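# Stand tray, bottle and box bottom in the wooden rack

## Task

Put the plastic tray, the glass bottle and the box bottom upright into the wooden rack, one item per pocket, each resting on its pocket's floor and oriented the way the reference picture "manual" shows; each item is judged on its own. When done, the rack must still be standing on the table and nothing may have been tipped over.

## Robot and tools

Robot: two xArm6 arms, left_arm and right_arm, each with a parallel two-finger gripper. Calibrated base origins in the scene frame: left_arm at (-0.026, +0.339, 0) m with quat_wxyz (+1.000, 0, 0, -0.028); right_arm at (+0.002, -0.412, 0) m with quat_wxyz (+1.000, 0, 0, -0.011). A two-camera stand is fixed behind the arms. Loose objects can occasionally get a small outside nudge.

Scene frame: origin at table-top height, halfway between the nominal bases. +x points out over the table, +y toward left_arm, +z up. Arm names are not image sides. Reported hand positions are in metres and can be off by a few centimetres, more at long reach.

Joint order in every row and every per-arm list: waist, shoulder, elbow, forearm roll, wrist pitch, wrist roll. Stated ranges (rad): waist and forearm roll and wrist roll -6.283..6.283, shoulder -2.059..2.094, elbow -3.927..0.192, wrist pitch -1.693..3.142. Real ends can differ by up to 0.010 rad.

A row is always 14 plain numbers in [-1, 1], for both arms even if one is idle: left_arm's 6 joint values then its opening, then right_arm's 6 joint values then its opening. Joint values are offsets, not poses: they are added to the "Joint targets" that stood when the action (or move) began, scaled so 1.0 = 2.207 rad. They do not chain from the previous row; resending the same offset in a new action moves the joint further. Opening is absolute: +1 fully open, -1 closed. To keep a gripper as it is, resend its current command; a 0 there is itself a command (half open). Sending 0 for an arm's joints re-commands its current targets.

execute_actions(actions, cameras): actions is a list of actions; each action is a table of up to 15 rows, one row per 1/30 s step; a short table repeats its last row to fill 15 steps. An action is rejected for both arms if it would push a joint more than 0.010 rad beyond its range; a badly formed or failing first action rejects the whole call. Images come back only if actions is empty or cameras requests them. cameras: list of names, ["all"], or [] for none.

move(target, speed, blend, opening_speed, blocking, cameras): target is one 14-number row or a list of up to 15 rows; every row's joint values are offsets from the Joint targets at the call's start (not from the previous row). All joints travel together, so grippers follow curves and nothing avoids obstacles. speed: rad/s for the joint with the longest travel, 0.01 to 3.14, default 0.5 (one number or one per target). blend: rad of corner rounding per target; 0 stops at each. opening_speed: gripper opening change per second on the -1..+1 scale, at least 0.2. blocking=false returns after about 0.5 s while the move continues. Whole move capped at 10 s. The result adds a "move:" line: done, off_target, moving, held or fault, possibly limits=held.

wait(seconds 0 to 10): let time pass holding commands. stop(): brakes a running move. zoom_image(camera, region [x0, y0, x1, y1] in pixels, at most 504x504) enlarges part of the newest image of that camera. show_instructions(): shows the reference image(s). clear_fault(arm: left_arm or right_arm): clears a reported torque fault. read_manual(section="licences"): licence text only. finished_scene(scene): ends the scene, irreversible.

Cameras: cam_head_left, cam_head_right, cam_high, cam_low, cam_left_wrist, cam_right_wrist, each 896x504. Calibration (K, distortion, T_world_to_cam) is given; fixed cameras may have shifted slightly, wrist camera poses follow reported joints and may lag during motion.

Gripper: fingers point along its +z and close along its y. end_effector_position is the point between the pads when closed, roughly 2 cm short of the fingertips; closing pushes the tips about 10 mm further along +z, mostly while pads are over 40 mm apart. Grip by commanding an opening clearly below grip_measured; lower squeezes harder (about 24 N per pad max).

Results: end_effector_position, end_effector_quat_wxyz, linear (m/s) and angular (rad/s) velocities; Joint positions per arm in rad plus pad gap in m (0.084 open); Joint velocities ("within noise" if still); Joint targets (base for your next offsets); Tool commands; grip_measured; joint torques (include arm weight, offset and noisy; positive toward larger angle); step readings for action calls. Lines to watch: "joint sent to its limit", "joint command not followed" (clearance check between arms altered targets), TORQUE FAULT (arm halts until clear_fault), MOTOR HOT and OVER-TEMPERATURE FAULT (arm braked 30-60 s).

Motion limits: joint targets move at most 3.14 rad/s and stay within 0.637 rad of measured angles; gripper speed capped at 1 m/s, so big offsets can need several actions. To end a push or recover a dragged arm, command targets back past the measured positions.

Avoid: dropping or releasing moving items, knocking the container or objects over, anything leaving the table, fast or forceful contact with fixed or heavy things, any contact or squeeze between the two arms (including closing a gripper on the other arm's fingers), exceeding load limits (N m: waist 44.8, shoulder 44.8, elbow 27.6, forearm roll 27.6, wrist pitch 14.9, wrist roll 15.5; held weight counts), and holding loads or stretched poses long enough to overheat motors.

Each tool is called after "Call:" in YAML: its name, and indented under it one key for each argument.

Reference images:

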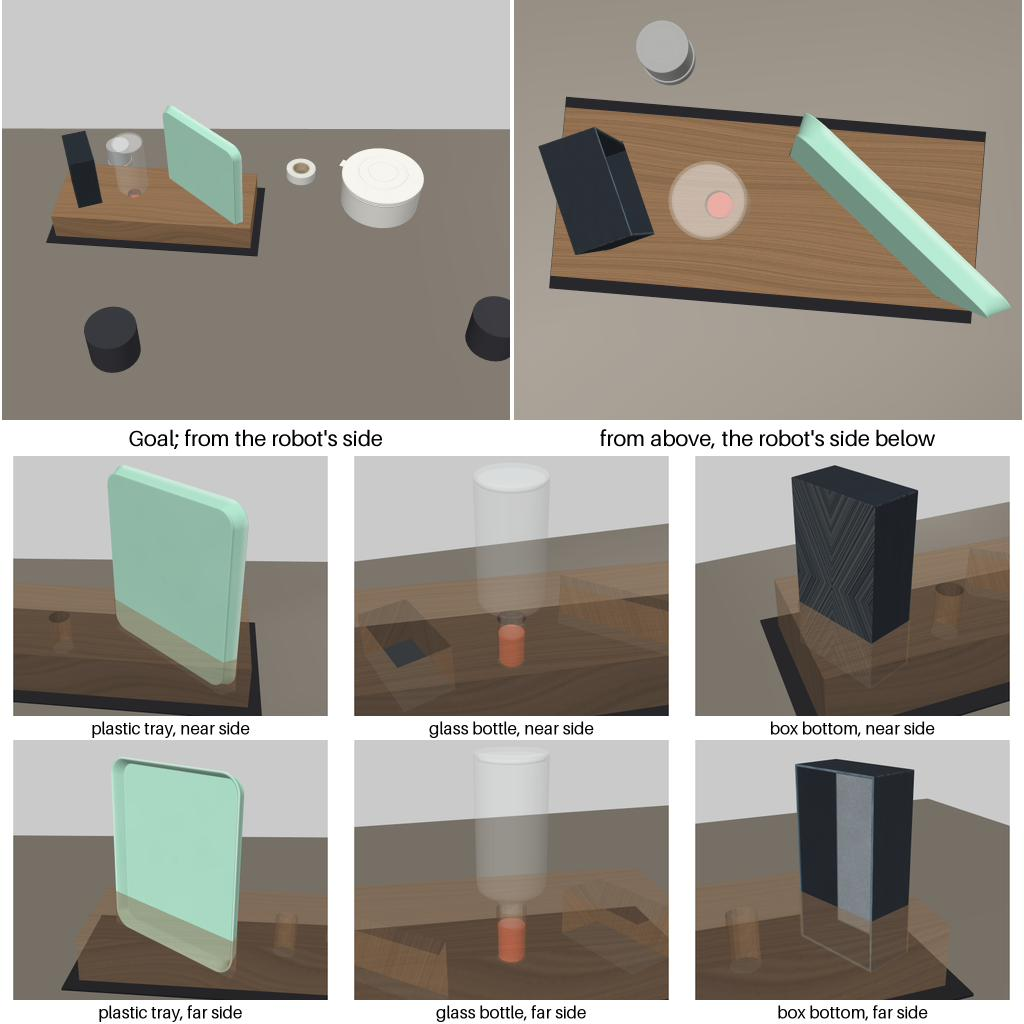

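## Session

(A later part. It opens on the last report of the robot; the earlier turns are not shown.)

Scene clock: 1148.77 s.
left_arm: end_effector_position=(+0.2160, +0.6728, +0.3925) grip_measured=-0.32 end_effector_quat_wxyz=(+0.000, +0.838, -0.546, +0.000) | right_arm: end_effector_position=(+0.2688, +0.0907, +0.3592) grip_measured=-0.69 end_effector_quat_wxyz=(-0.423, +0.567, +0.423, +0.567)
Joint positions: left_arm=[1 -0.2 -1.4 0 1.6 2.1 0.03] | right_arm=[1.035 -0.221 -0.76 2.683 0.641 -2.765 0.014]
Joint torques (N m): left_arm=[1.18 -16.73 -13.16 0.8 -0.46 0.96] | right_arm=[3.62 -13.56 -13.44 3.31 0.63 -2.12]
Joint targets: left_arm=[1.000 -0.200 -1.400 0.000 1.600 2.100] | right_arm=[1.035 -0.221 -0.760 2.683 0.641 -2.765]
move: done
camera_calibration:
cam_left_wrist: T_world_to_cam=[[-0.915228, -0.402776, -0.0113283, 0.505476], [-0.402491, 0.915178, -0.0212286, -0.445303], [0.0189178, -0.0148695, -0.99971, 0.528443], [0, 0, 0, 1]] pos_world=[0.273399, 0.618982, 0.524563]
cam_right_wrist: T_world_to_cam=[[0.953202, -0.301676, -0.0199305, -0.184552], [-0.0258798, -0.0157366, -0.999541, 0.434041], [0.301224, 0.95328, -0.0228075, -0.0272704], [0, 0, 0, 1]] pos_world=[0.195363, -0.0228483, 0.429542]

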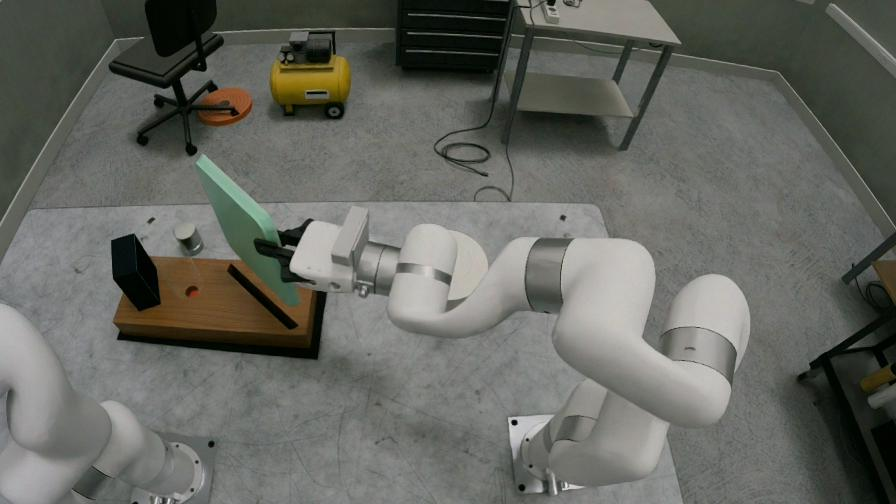

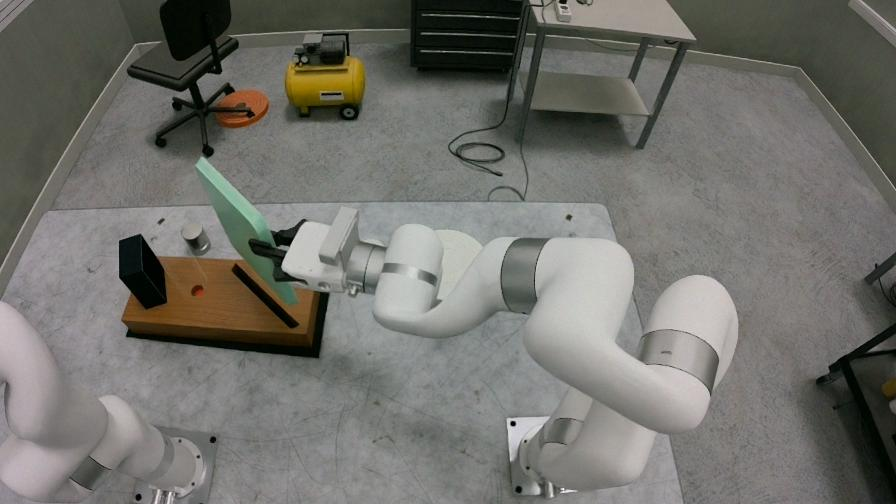

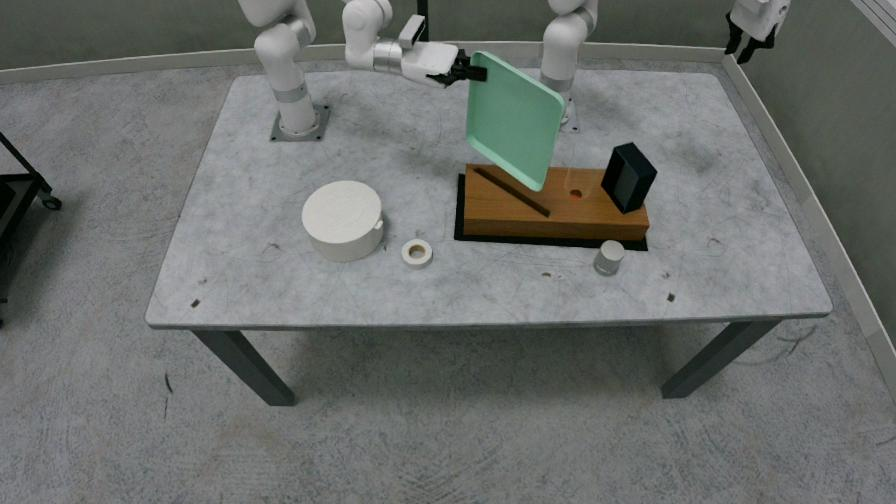

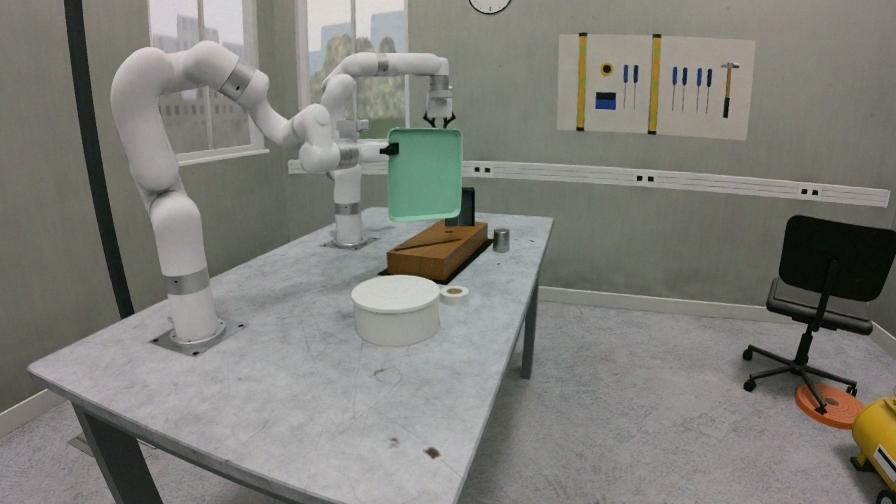

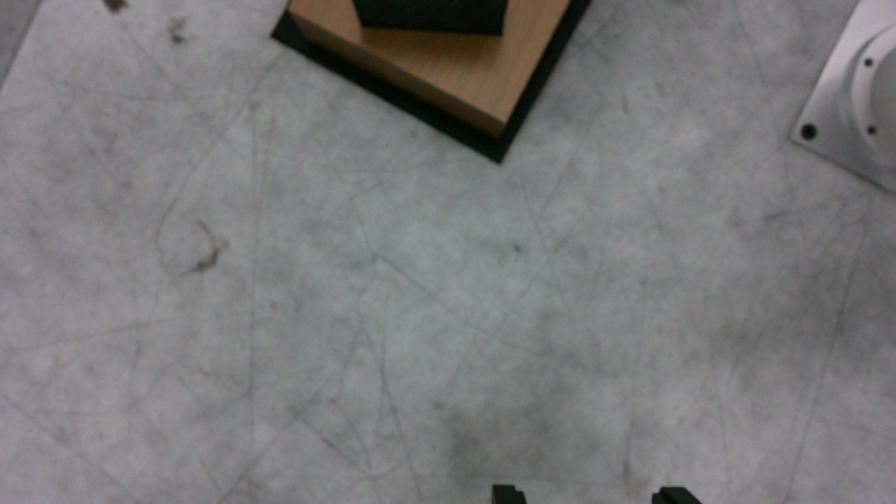

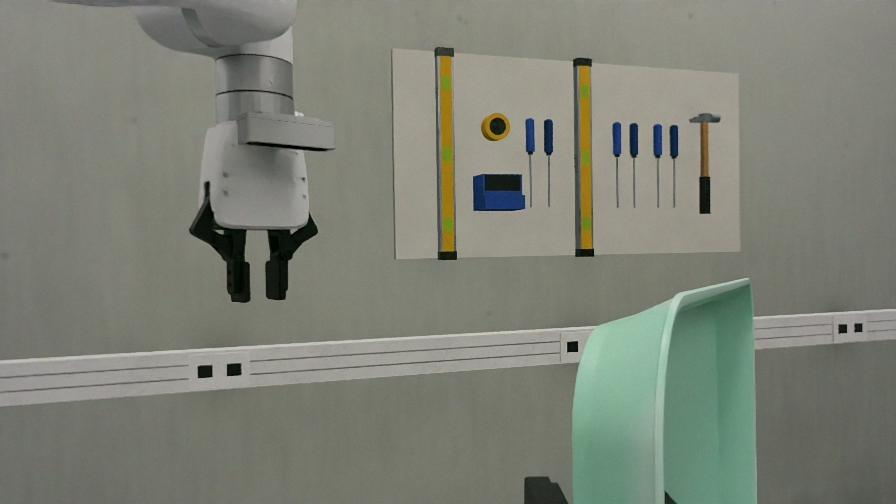

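Call:
move:
  target: [0,0,0,0,0,0,-0.3,0.01092,0.07603,0.01155,0.0691,0.08795,-0.09243,-1]
  speed: 0.15
  cameras: ["cam_head_left","cam_head_right","cam_high","cam_low"]

Call:
zoom_image:
  camera: "cam_high"
  region: [450, 40, 610, 240]

Call:
zoom_image:
  camera: "cam_low"
  region: [370, 130, 500, 270]

Call:
zoom_image:
  camera: "cam_head_left"
  region: [160, 160, 340, 350]

Call:
zoom_image:
  camera: "cam_head_right"
  region: [160, 160, 340, 350]

Scene clock: 1211.73 s.
left_arm: end_effector_position=(+0.2160, +0.6728, +0.3925) grip_measured=-0.32 end_effector_quat_wxyz=(+0.000, +0.838, -0.546, +0.000) | right_arm: end_effector_position=(+0.2651, +0.1139, +0.2997) grip_measured=-0.69 end_effector_quat_wxyz=(-0.411, +0.554, +0.424, +0.587)
Joint positions: left_arm=[1 -0.2 -1.4 0 1.6 2.1 0.03] | right_arm=[1.059 -0.053 -0.734 2.836 0.835 -2.969 0.014]
Joint torques (N m): left_arm=[1.14 -16.71 -13.17 0.87 -0.55 1.06] | right_arm=[3.59 -15.78 -8.72 3.3 6.46 -2.14]
Joint targets: left_arm=[1.000 -0.200 -1.400 0.000 1.600 2.100] | right_arm=[1.059 -0.053 -0.734 2.836 0.835 -2.969]
move: done
Images, in order (width x height): cam_head_left 896x504, cam_head_right 896x504, cam_high 896x504, cam_low 896x504.

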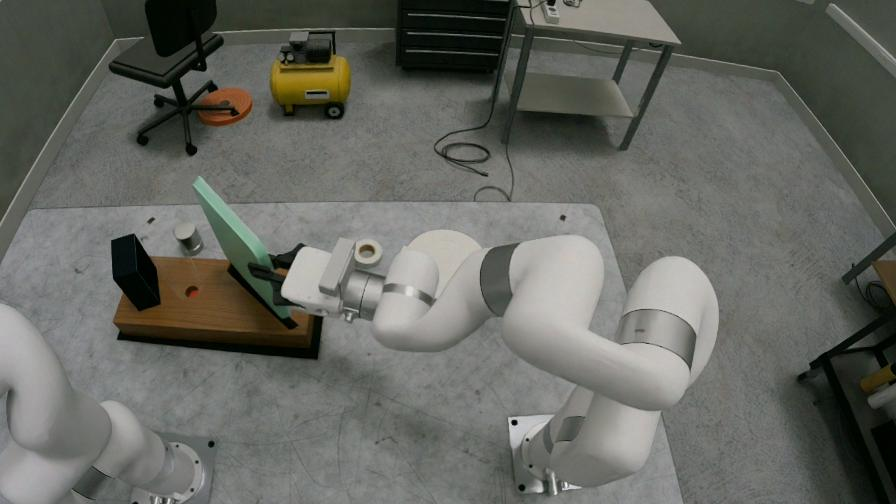

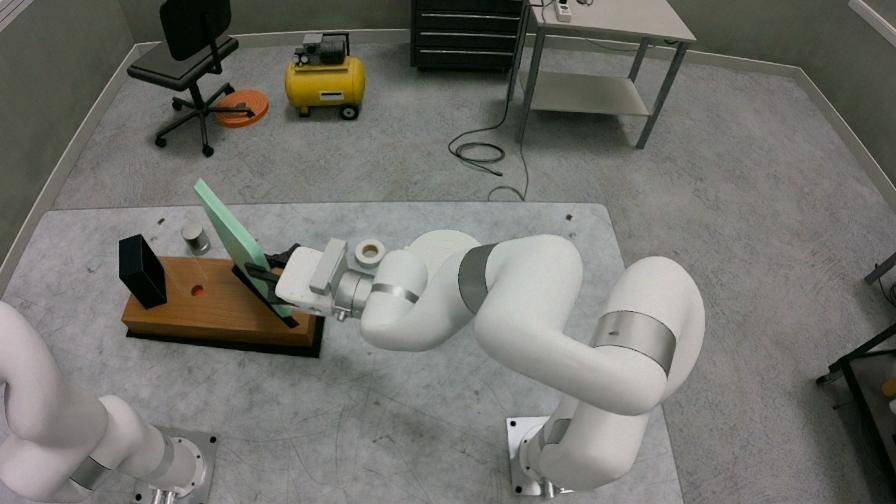

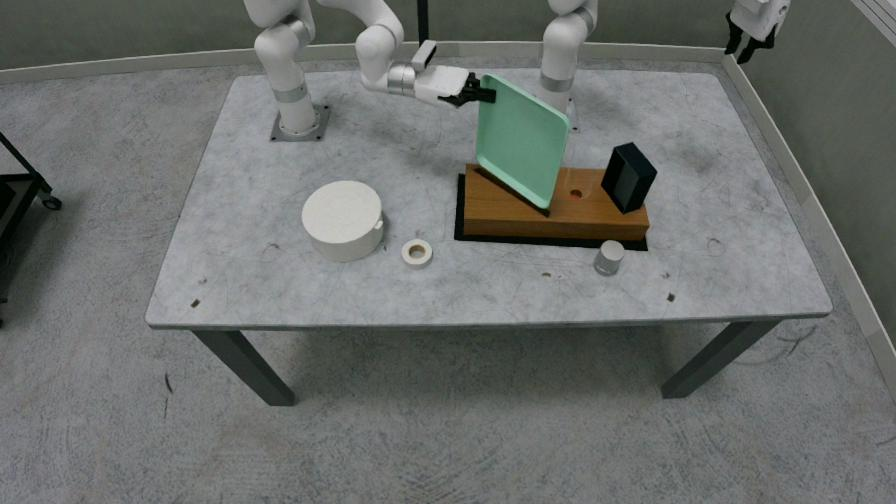

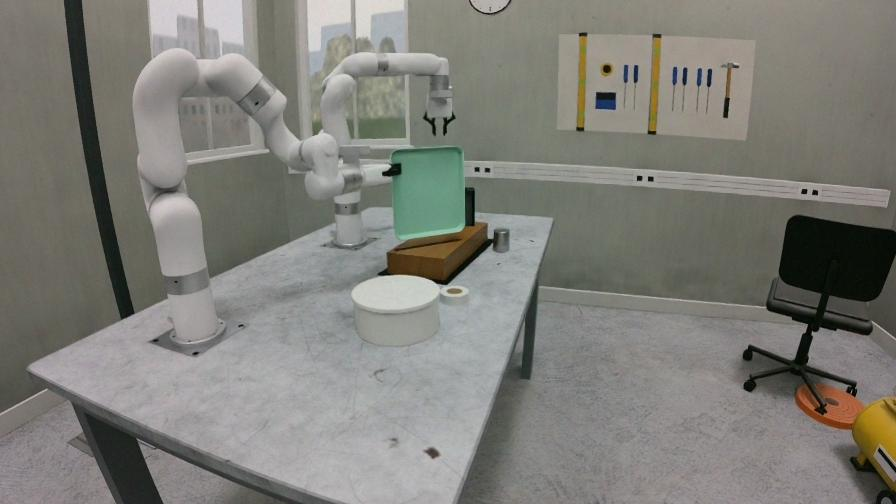

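Scaled by 2.520 from the camera's 896x504 image, which has a finer 1280x720 frame.

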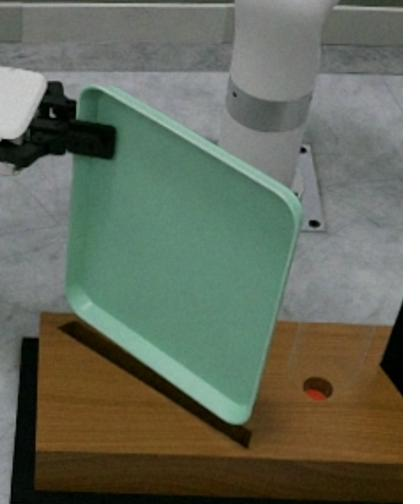

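Scaled by 3.600 from the camera's 896x504 image, which has a finer 1280x720 frame.

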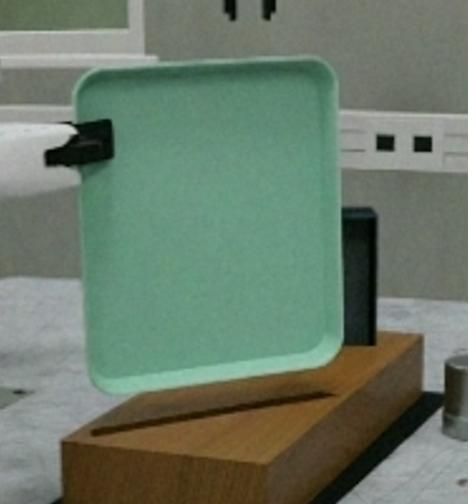

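Scaled by 2.653 from the camera's 896x504 image, which has a finer 1280x720 frame.

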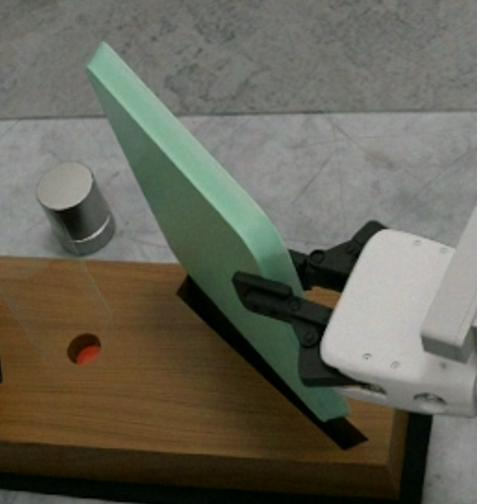

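Scaled by 2.653 from the camera's 896x504 image, which has a finer 1280x720 frame.

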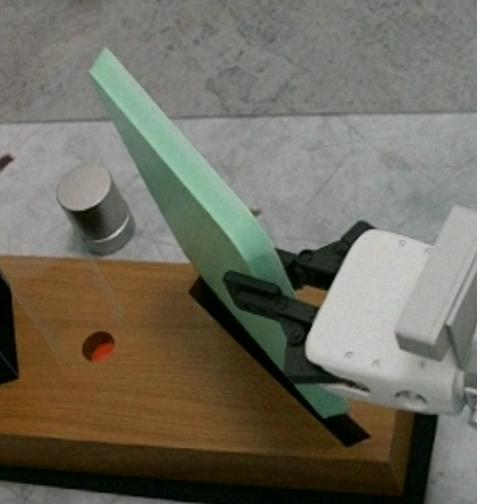

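Call:
zoom_image:
  camera: "cam_head_left"
  region: [215, 245, 305, 335]

Call:
zoom_image:
  camera: "cam_head_right"
  region: [215, 245, 305, 335]

Call:
zoom_image:
  camera: "cam_high"
  region: [465, 130, 565, 230]

Call:
zoom_image:
  camera: "cam_low"
  region: [385, 190, 475, 260]

Scaled by 5.600 from the camera's 896x504 image, which has a finer 1280x720 frame.

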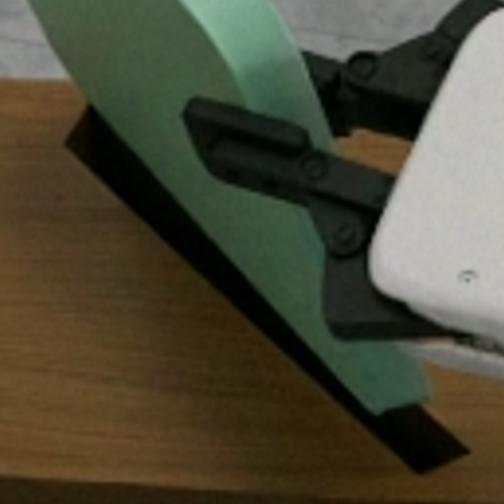

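Scaled by 5.600 from the camera's 896x504 image, which has a finer 1280x720 frame.

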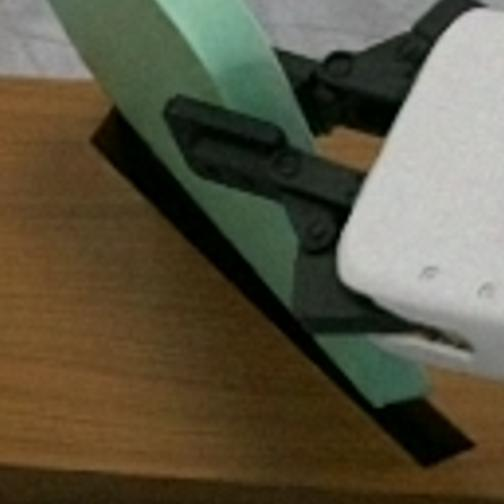

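Scaled by 5.040 from the camera's 896x504 image, which has a finer 1280x720 frame.

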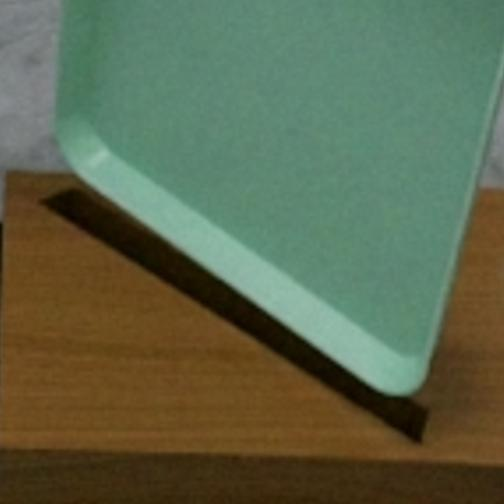

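Scaled by 5.600 from the camera's 896x504 image, which has a finer 1280x720 frame.

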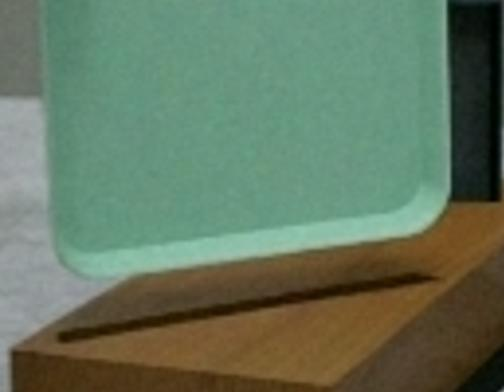

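Call:
move:
  target: [0,0,0,0,0,0,-0.3,-0.02587,0.00113,0.00489,-0.07481,0.0251,0.05478,-1]
  speed: 0.15
  cameras: ["cam_head_left","cam_head_right","cam_high","cam_low"]

Call:
zoom_image:
  camera: "cam_high"
  region: [465, 130, 565, 230]

Call:
zoom_image:
  camera: "cam_low"
  region: [385, 190, 475, 260]

Call:
zoom_image:
  camera: "cam_head_left"
  region: [215, 245, 305, 335]

Call:
zoom_image:
  camera: "cam_head_right"
  region: [215, 245, 305, 335]

Call:
zoom_image:
  camera: "cam_low"
  region: [380, 130, 490, 250]

Scene clock: 1311.13 s.
left_arm: end_effector_position=(+0.2160, +0.6728, +0.3925) grip_measured=-0.32 end_effector_quat_wxyz=(+0.000, +0.838, -0.546, +0.000) | right_arm: end_effector_position=(+0.2693, +0.1073, +0.2996) grip_measured=-0.69 end_effector_quat_wxyz=(-0.439, +0.538, +0.440, +0.570)
Joint positions: left_arm=[1 -0.2 -1.4 0 1.6 2.1 0.03] | right_arm=[1.002 -0.051 -0.723 2.671 0.89 -2.848 0.014]
Joint torques (N m): left_arm=[1.27 -16.53 -13.14 0.91 -0.55 0.96] | right_arm=[-3.28 -16.13 -8.64 -2.14 6.33 2.2]
Joint targets: left_arm=[1.000 -0.200 -1.400 0.000 1.600 2.100] | right_arm=[1.002 -0.051 -0.723 2.671 0.890 -2.848]
move: done
Images, in order (width x height): cam_head_left 896x504, cam_head_right 896x504, cam_high 896x504, cam_low 896x504.

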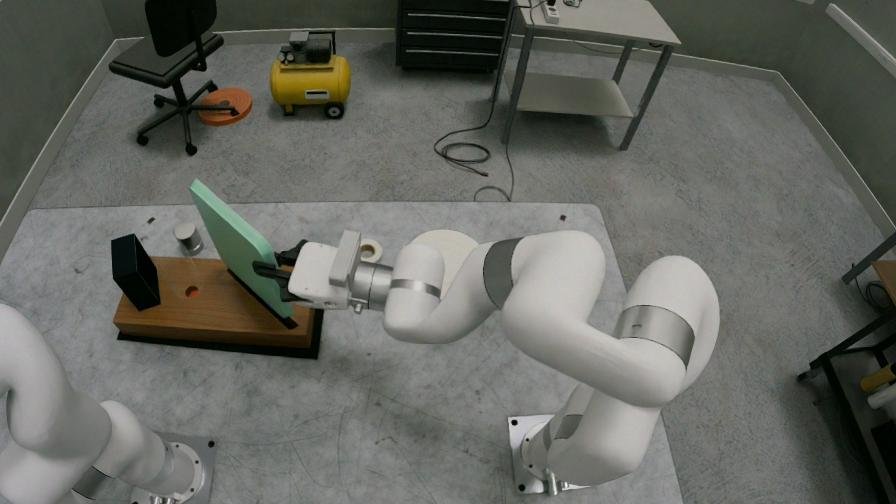

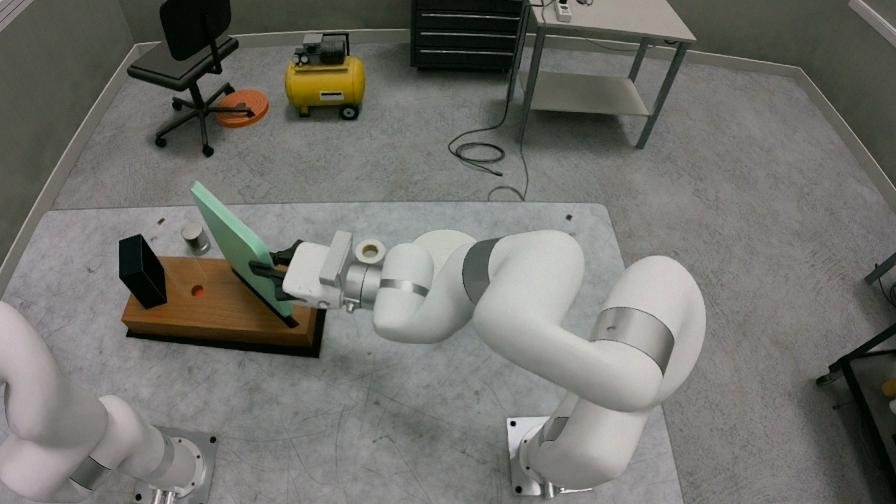

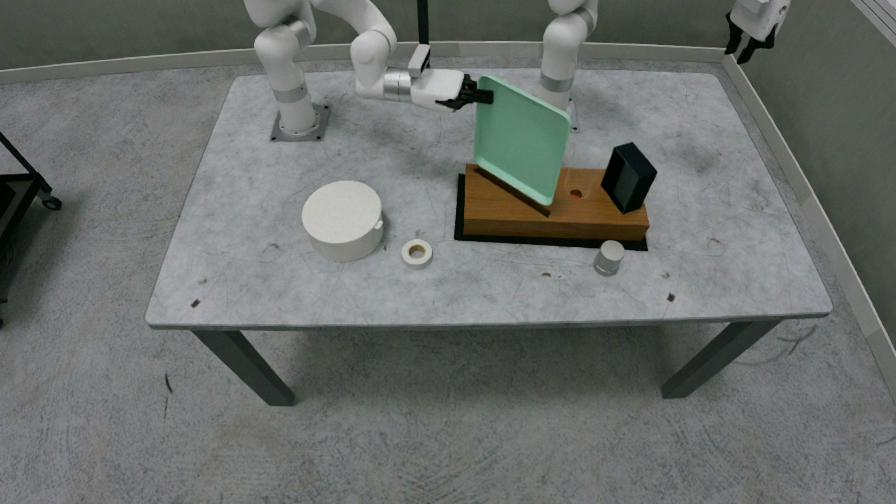

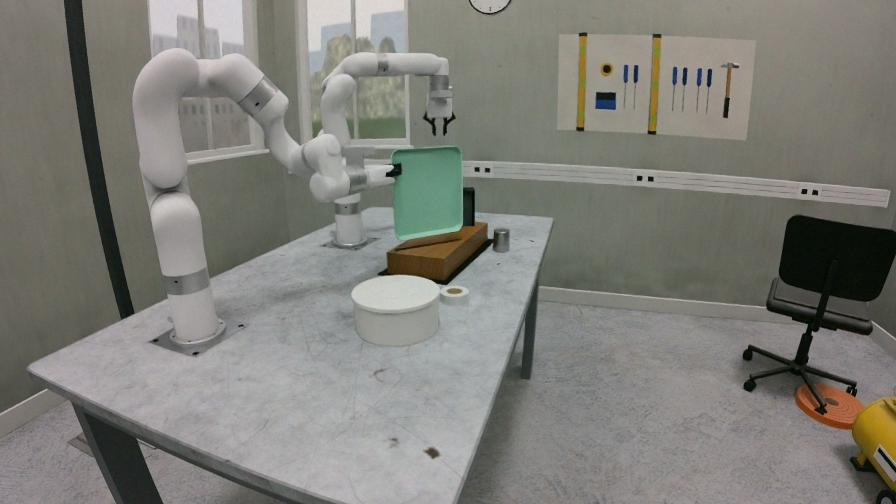

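Scaled by 5.040 from the camera's 896x504 image, which has a finer 1280x720 frame.

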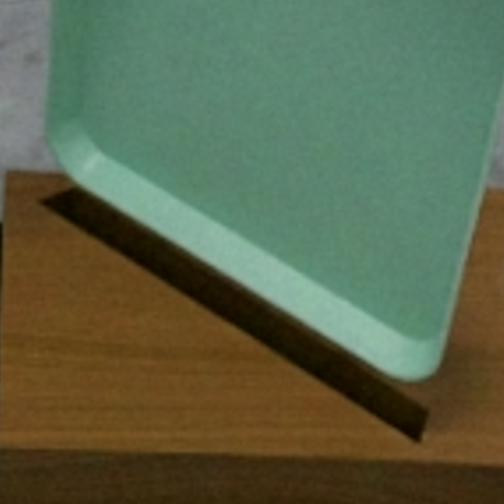

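Scaled by 5.600 from the camera's 896x504 image, which has a finer 1280x720 frame.

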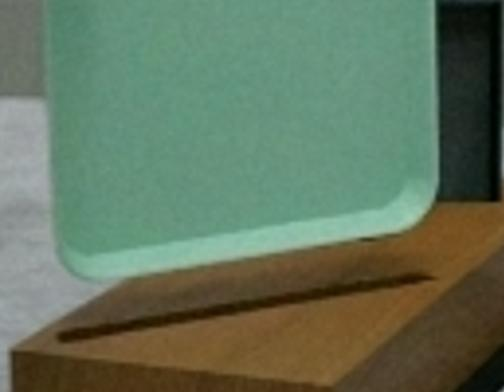

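Scaled by 5.600 from the camera's 896x504 image, which has a finer 1280x720 frame.

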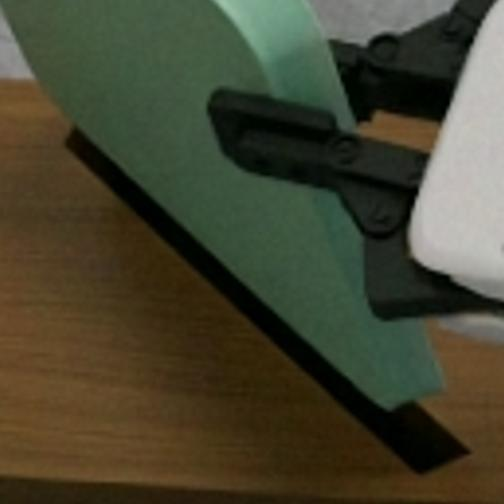

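Scaled by 5.600 from the camera's 896x504 image, which has a finer 1280x720 frame.

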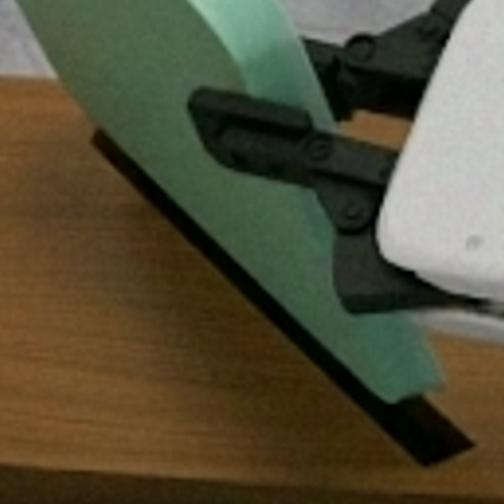

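Scaled by 4.200 from the camera's 896x504 image, which has a finer 1280x720 frame.

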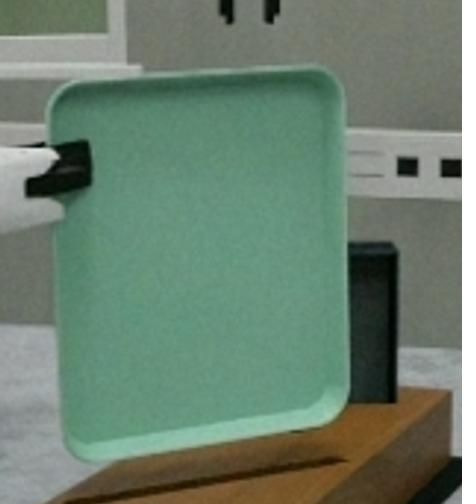

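Call:
move:
  target: [0,0,0,0,0,0,-0.3,0.00394,0.01966,0.0072,0.01767,0.02202,-0.02021,-1]
  speed: 0.08
  cameras: ["cam_head_left","cam_head_right","cam_high","cam_low"]

Call:
zoom_image:
  camera: "cam_high"
  region: [465, 135, 565, 235]

Call:
zoom_image:
  camera: "cam_low"
  region: [385, 190, 475, 260]

Call:
zoom_image:
  camera: "cam_head_left"
  region: [215, 245, 305, 335]

Call:
zoom_image:
  camera: "cam_head_right"
  region: [215, 245, 305, 335]

Scene clock: 1344.83 s.
left_arm: end_effector_position=(+0.2160, +0.6728, +0.3925) grip_measured=-0.32 end_effector_quat_wxyz=(+0.000, +0.838, -0.546, +0.000) | right_arm: end_effector_position=(+0.2658, +0.1096, +0.2795) grip_measured=-0.69 end_effector_quat_wxyz=(-0.437, +0.540, +0.438, +0.571)
Joint positions: left_arm=[1 -0.2 -1.4 0 1.6 2.1 0.03] | right_arm=[1.011 -0.007 -0.708 2.71 0.939 -2.892 0.014]
Joint torques (N m): left_arm=[0.91 -16.56 -13.15 0.9 -0.55 1.03] | right_arm=[3.56 -16.39 -8.37 3.39 6.39 -2.08]
Joint targets: left_arm=[1.000 -0.200 -1.400 0.000 1.600 2.100] | right_arm=[1.011 -0.007 -0.707 2.710 0.939 -2.892]
move: done
Images, in order (width x height): cam_head_left 896x504, cam_head_right 896x504, cam_high 896x504, cam_low 896x504.

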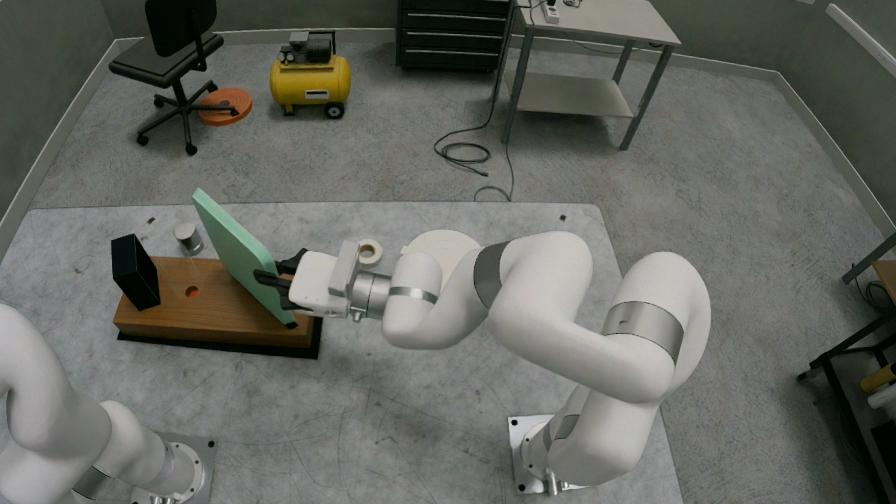

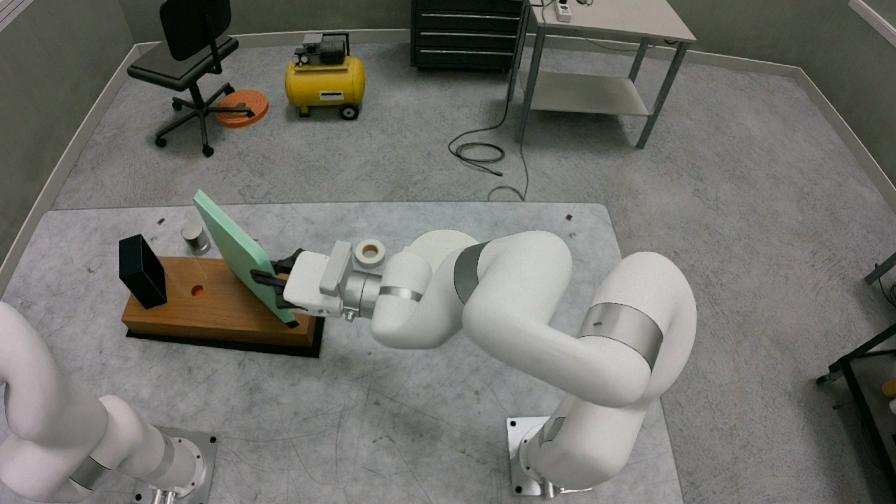

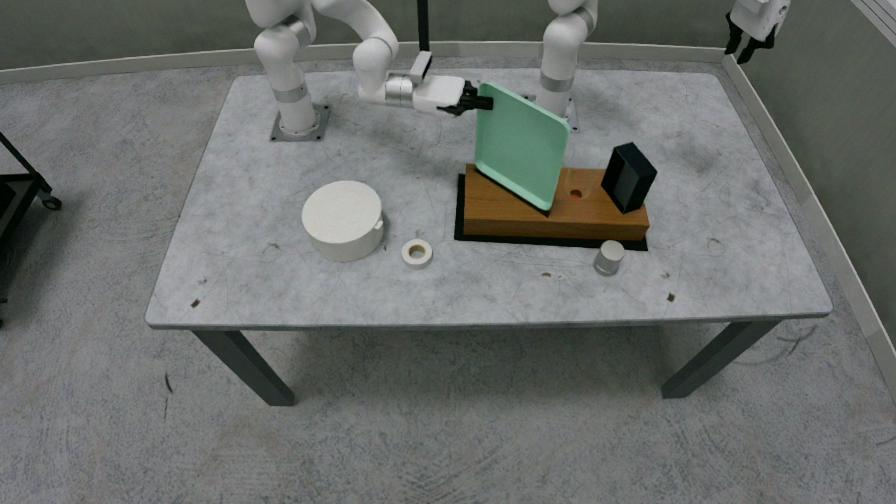

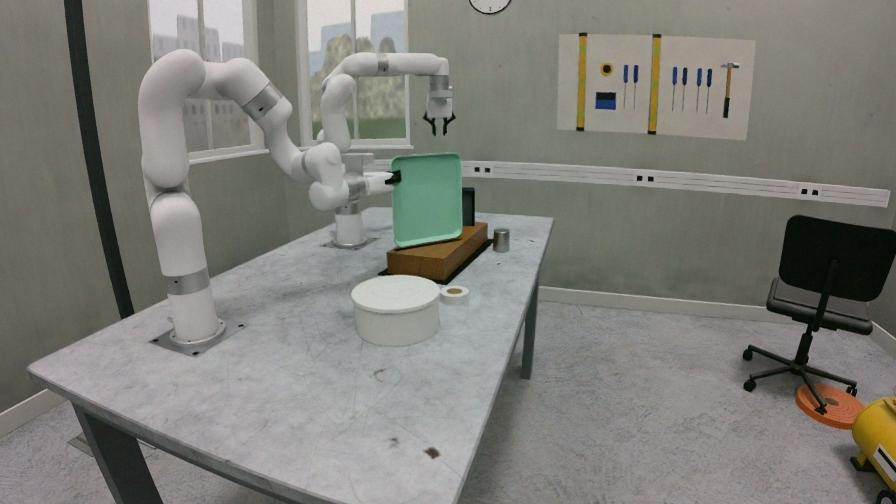

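Scaled by 5.040 from the camera's 896x504 image, which has a finer 1280x720 frame.

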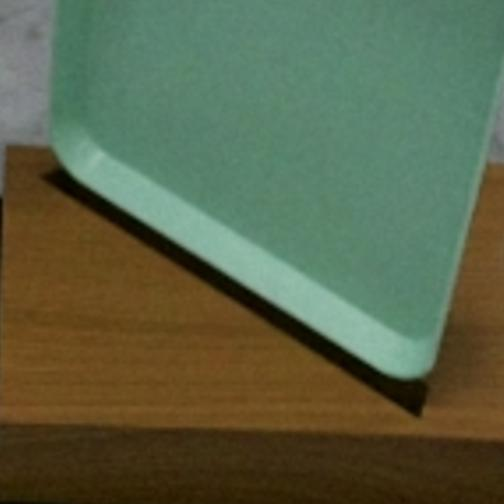

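Scaled by 5.600 from the camera's 896x504 image, which has a finer 1280x720 frame.

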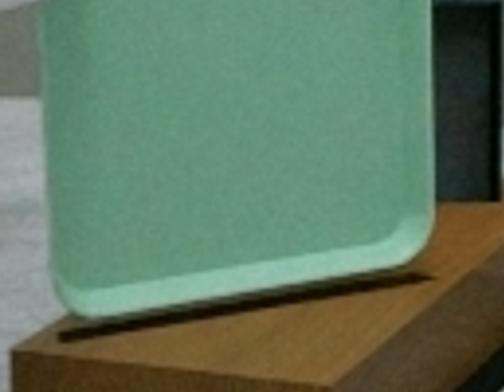

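Scaled by 5.600 from the camera's 896x504 image, which has a finer 1280x720 frame.

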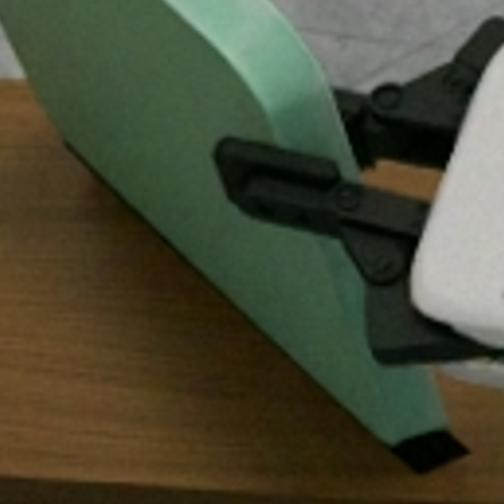

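Scaled by 5.600 from the camera's 896x504 image, which has a finer 1280x720 frame.

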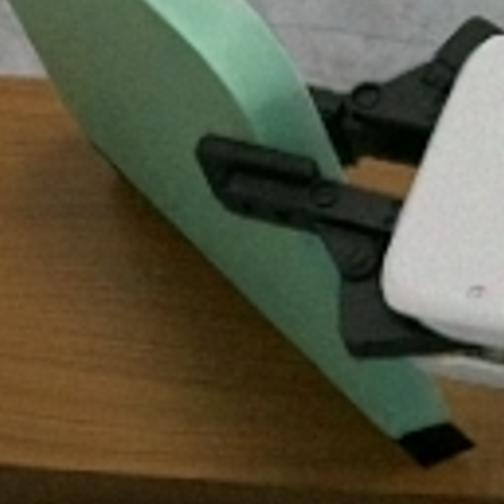

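Call:
zoom_image:
  camera: "cam_head_left"
  region: [222, 262, 262, 302]

Call:
zoom_image:
  camera: "cam_head_left"
  region: [260, 295, 300, 335]

Call:
zoom_image:
  camera: "cam_head_right"
  region: [226, 262, 266, 302]

Call:
zoom_image:
  camera: "cam_head_right"
  region: [262, 295, 302, 335]

Call:
zoom_image:
  camera: "cam_high"
  region: [468, 150, 518, 200]

Call:
zoom_image:
  camera: "cam_high"
  region: [510, 180, 560, 230]

Scaled by 12.600 from the camera's 896x504 image, which has a finer 1280x720 frame.

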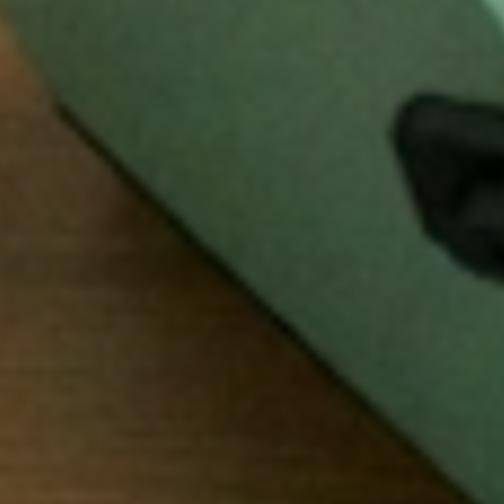

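Scaled by 12.600 from the camera's 896x504 image, which has a finer 1280x720 frame.

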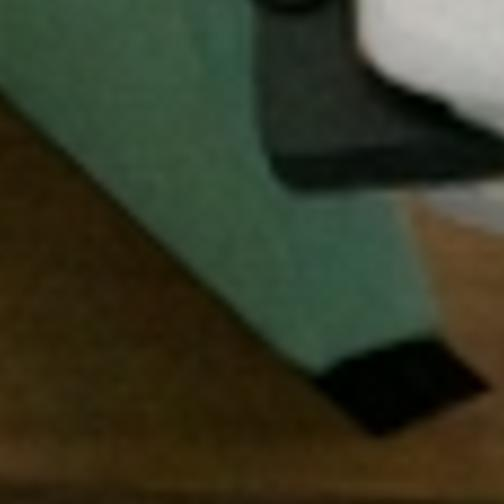

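Scaled by 12.600 from the camera's 896x504 image, which has a finer 1280x720 frame.

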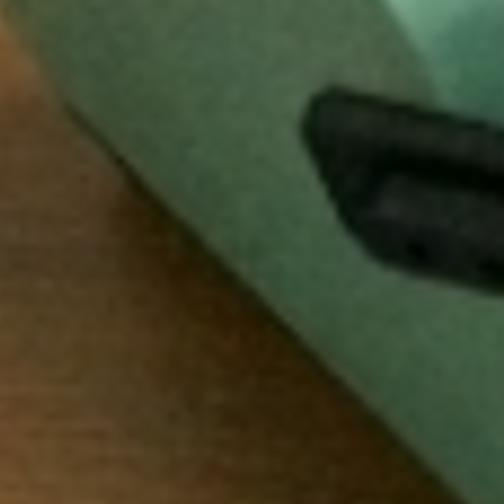

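Scaled by 12.600 from the camera's 896x504 image, which has a finer 1280x720 frame.

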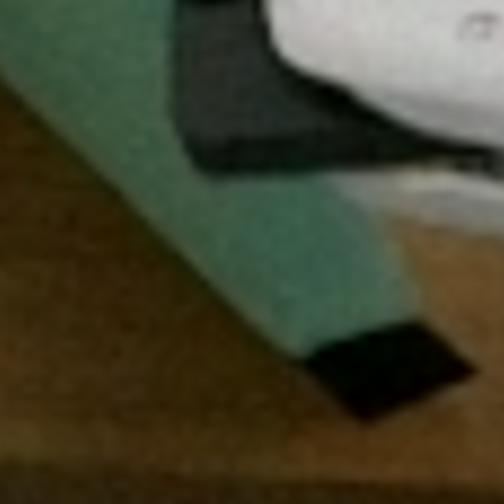

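Scaled by 10.080 from the camera's 896x504 image, which has a finer 1280x720 frame.

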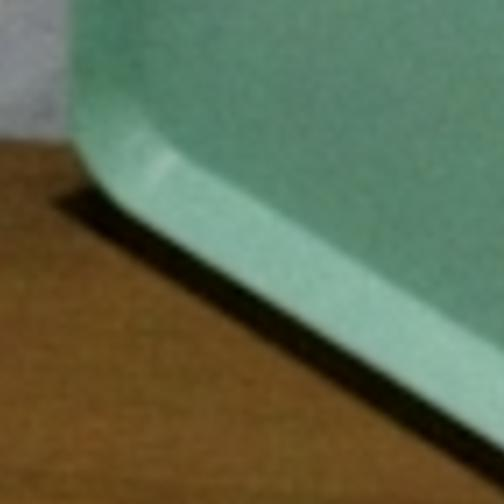

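Scaled by 10.080 from the camera's 896x504 image, which has a finer 1280x720 frame.

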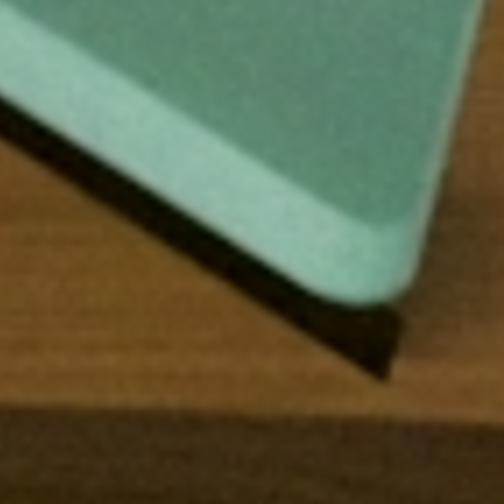

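Call:
zoom_image:
  camera: "cam_low"
  region: [388, 222, 428, 262]

Call:
zoom_image:
  camera: "cam_low"
  region: [430, 215, 470, 255]

Scaled by 12.600 from the camera's 896x504 image, which has a finer 1280x720 frame.

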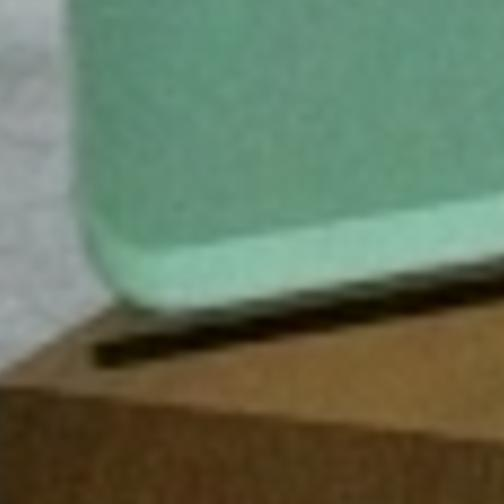

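Scaled by 12.600 from the camera's 896x504 image, which has a finer 1280x720 frame.

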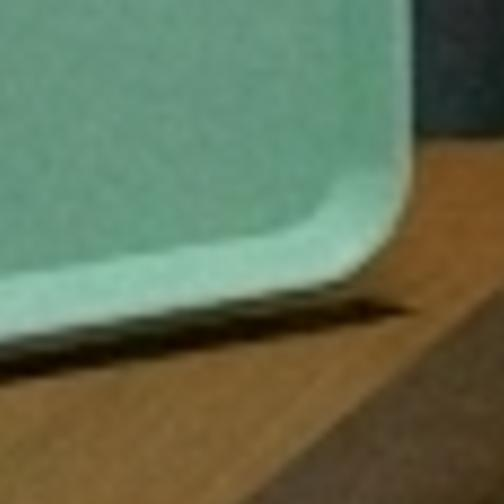

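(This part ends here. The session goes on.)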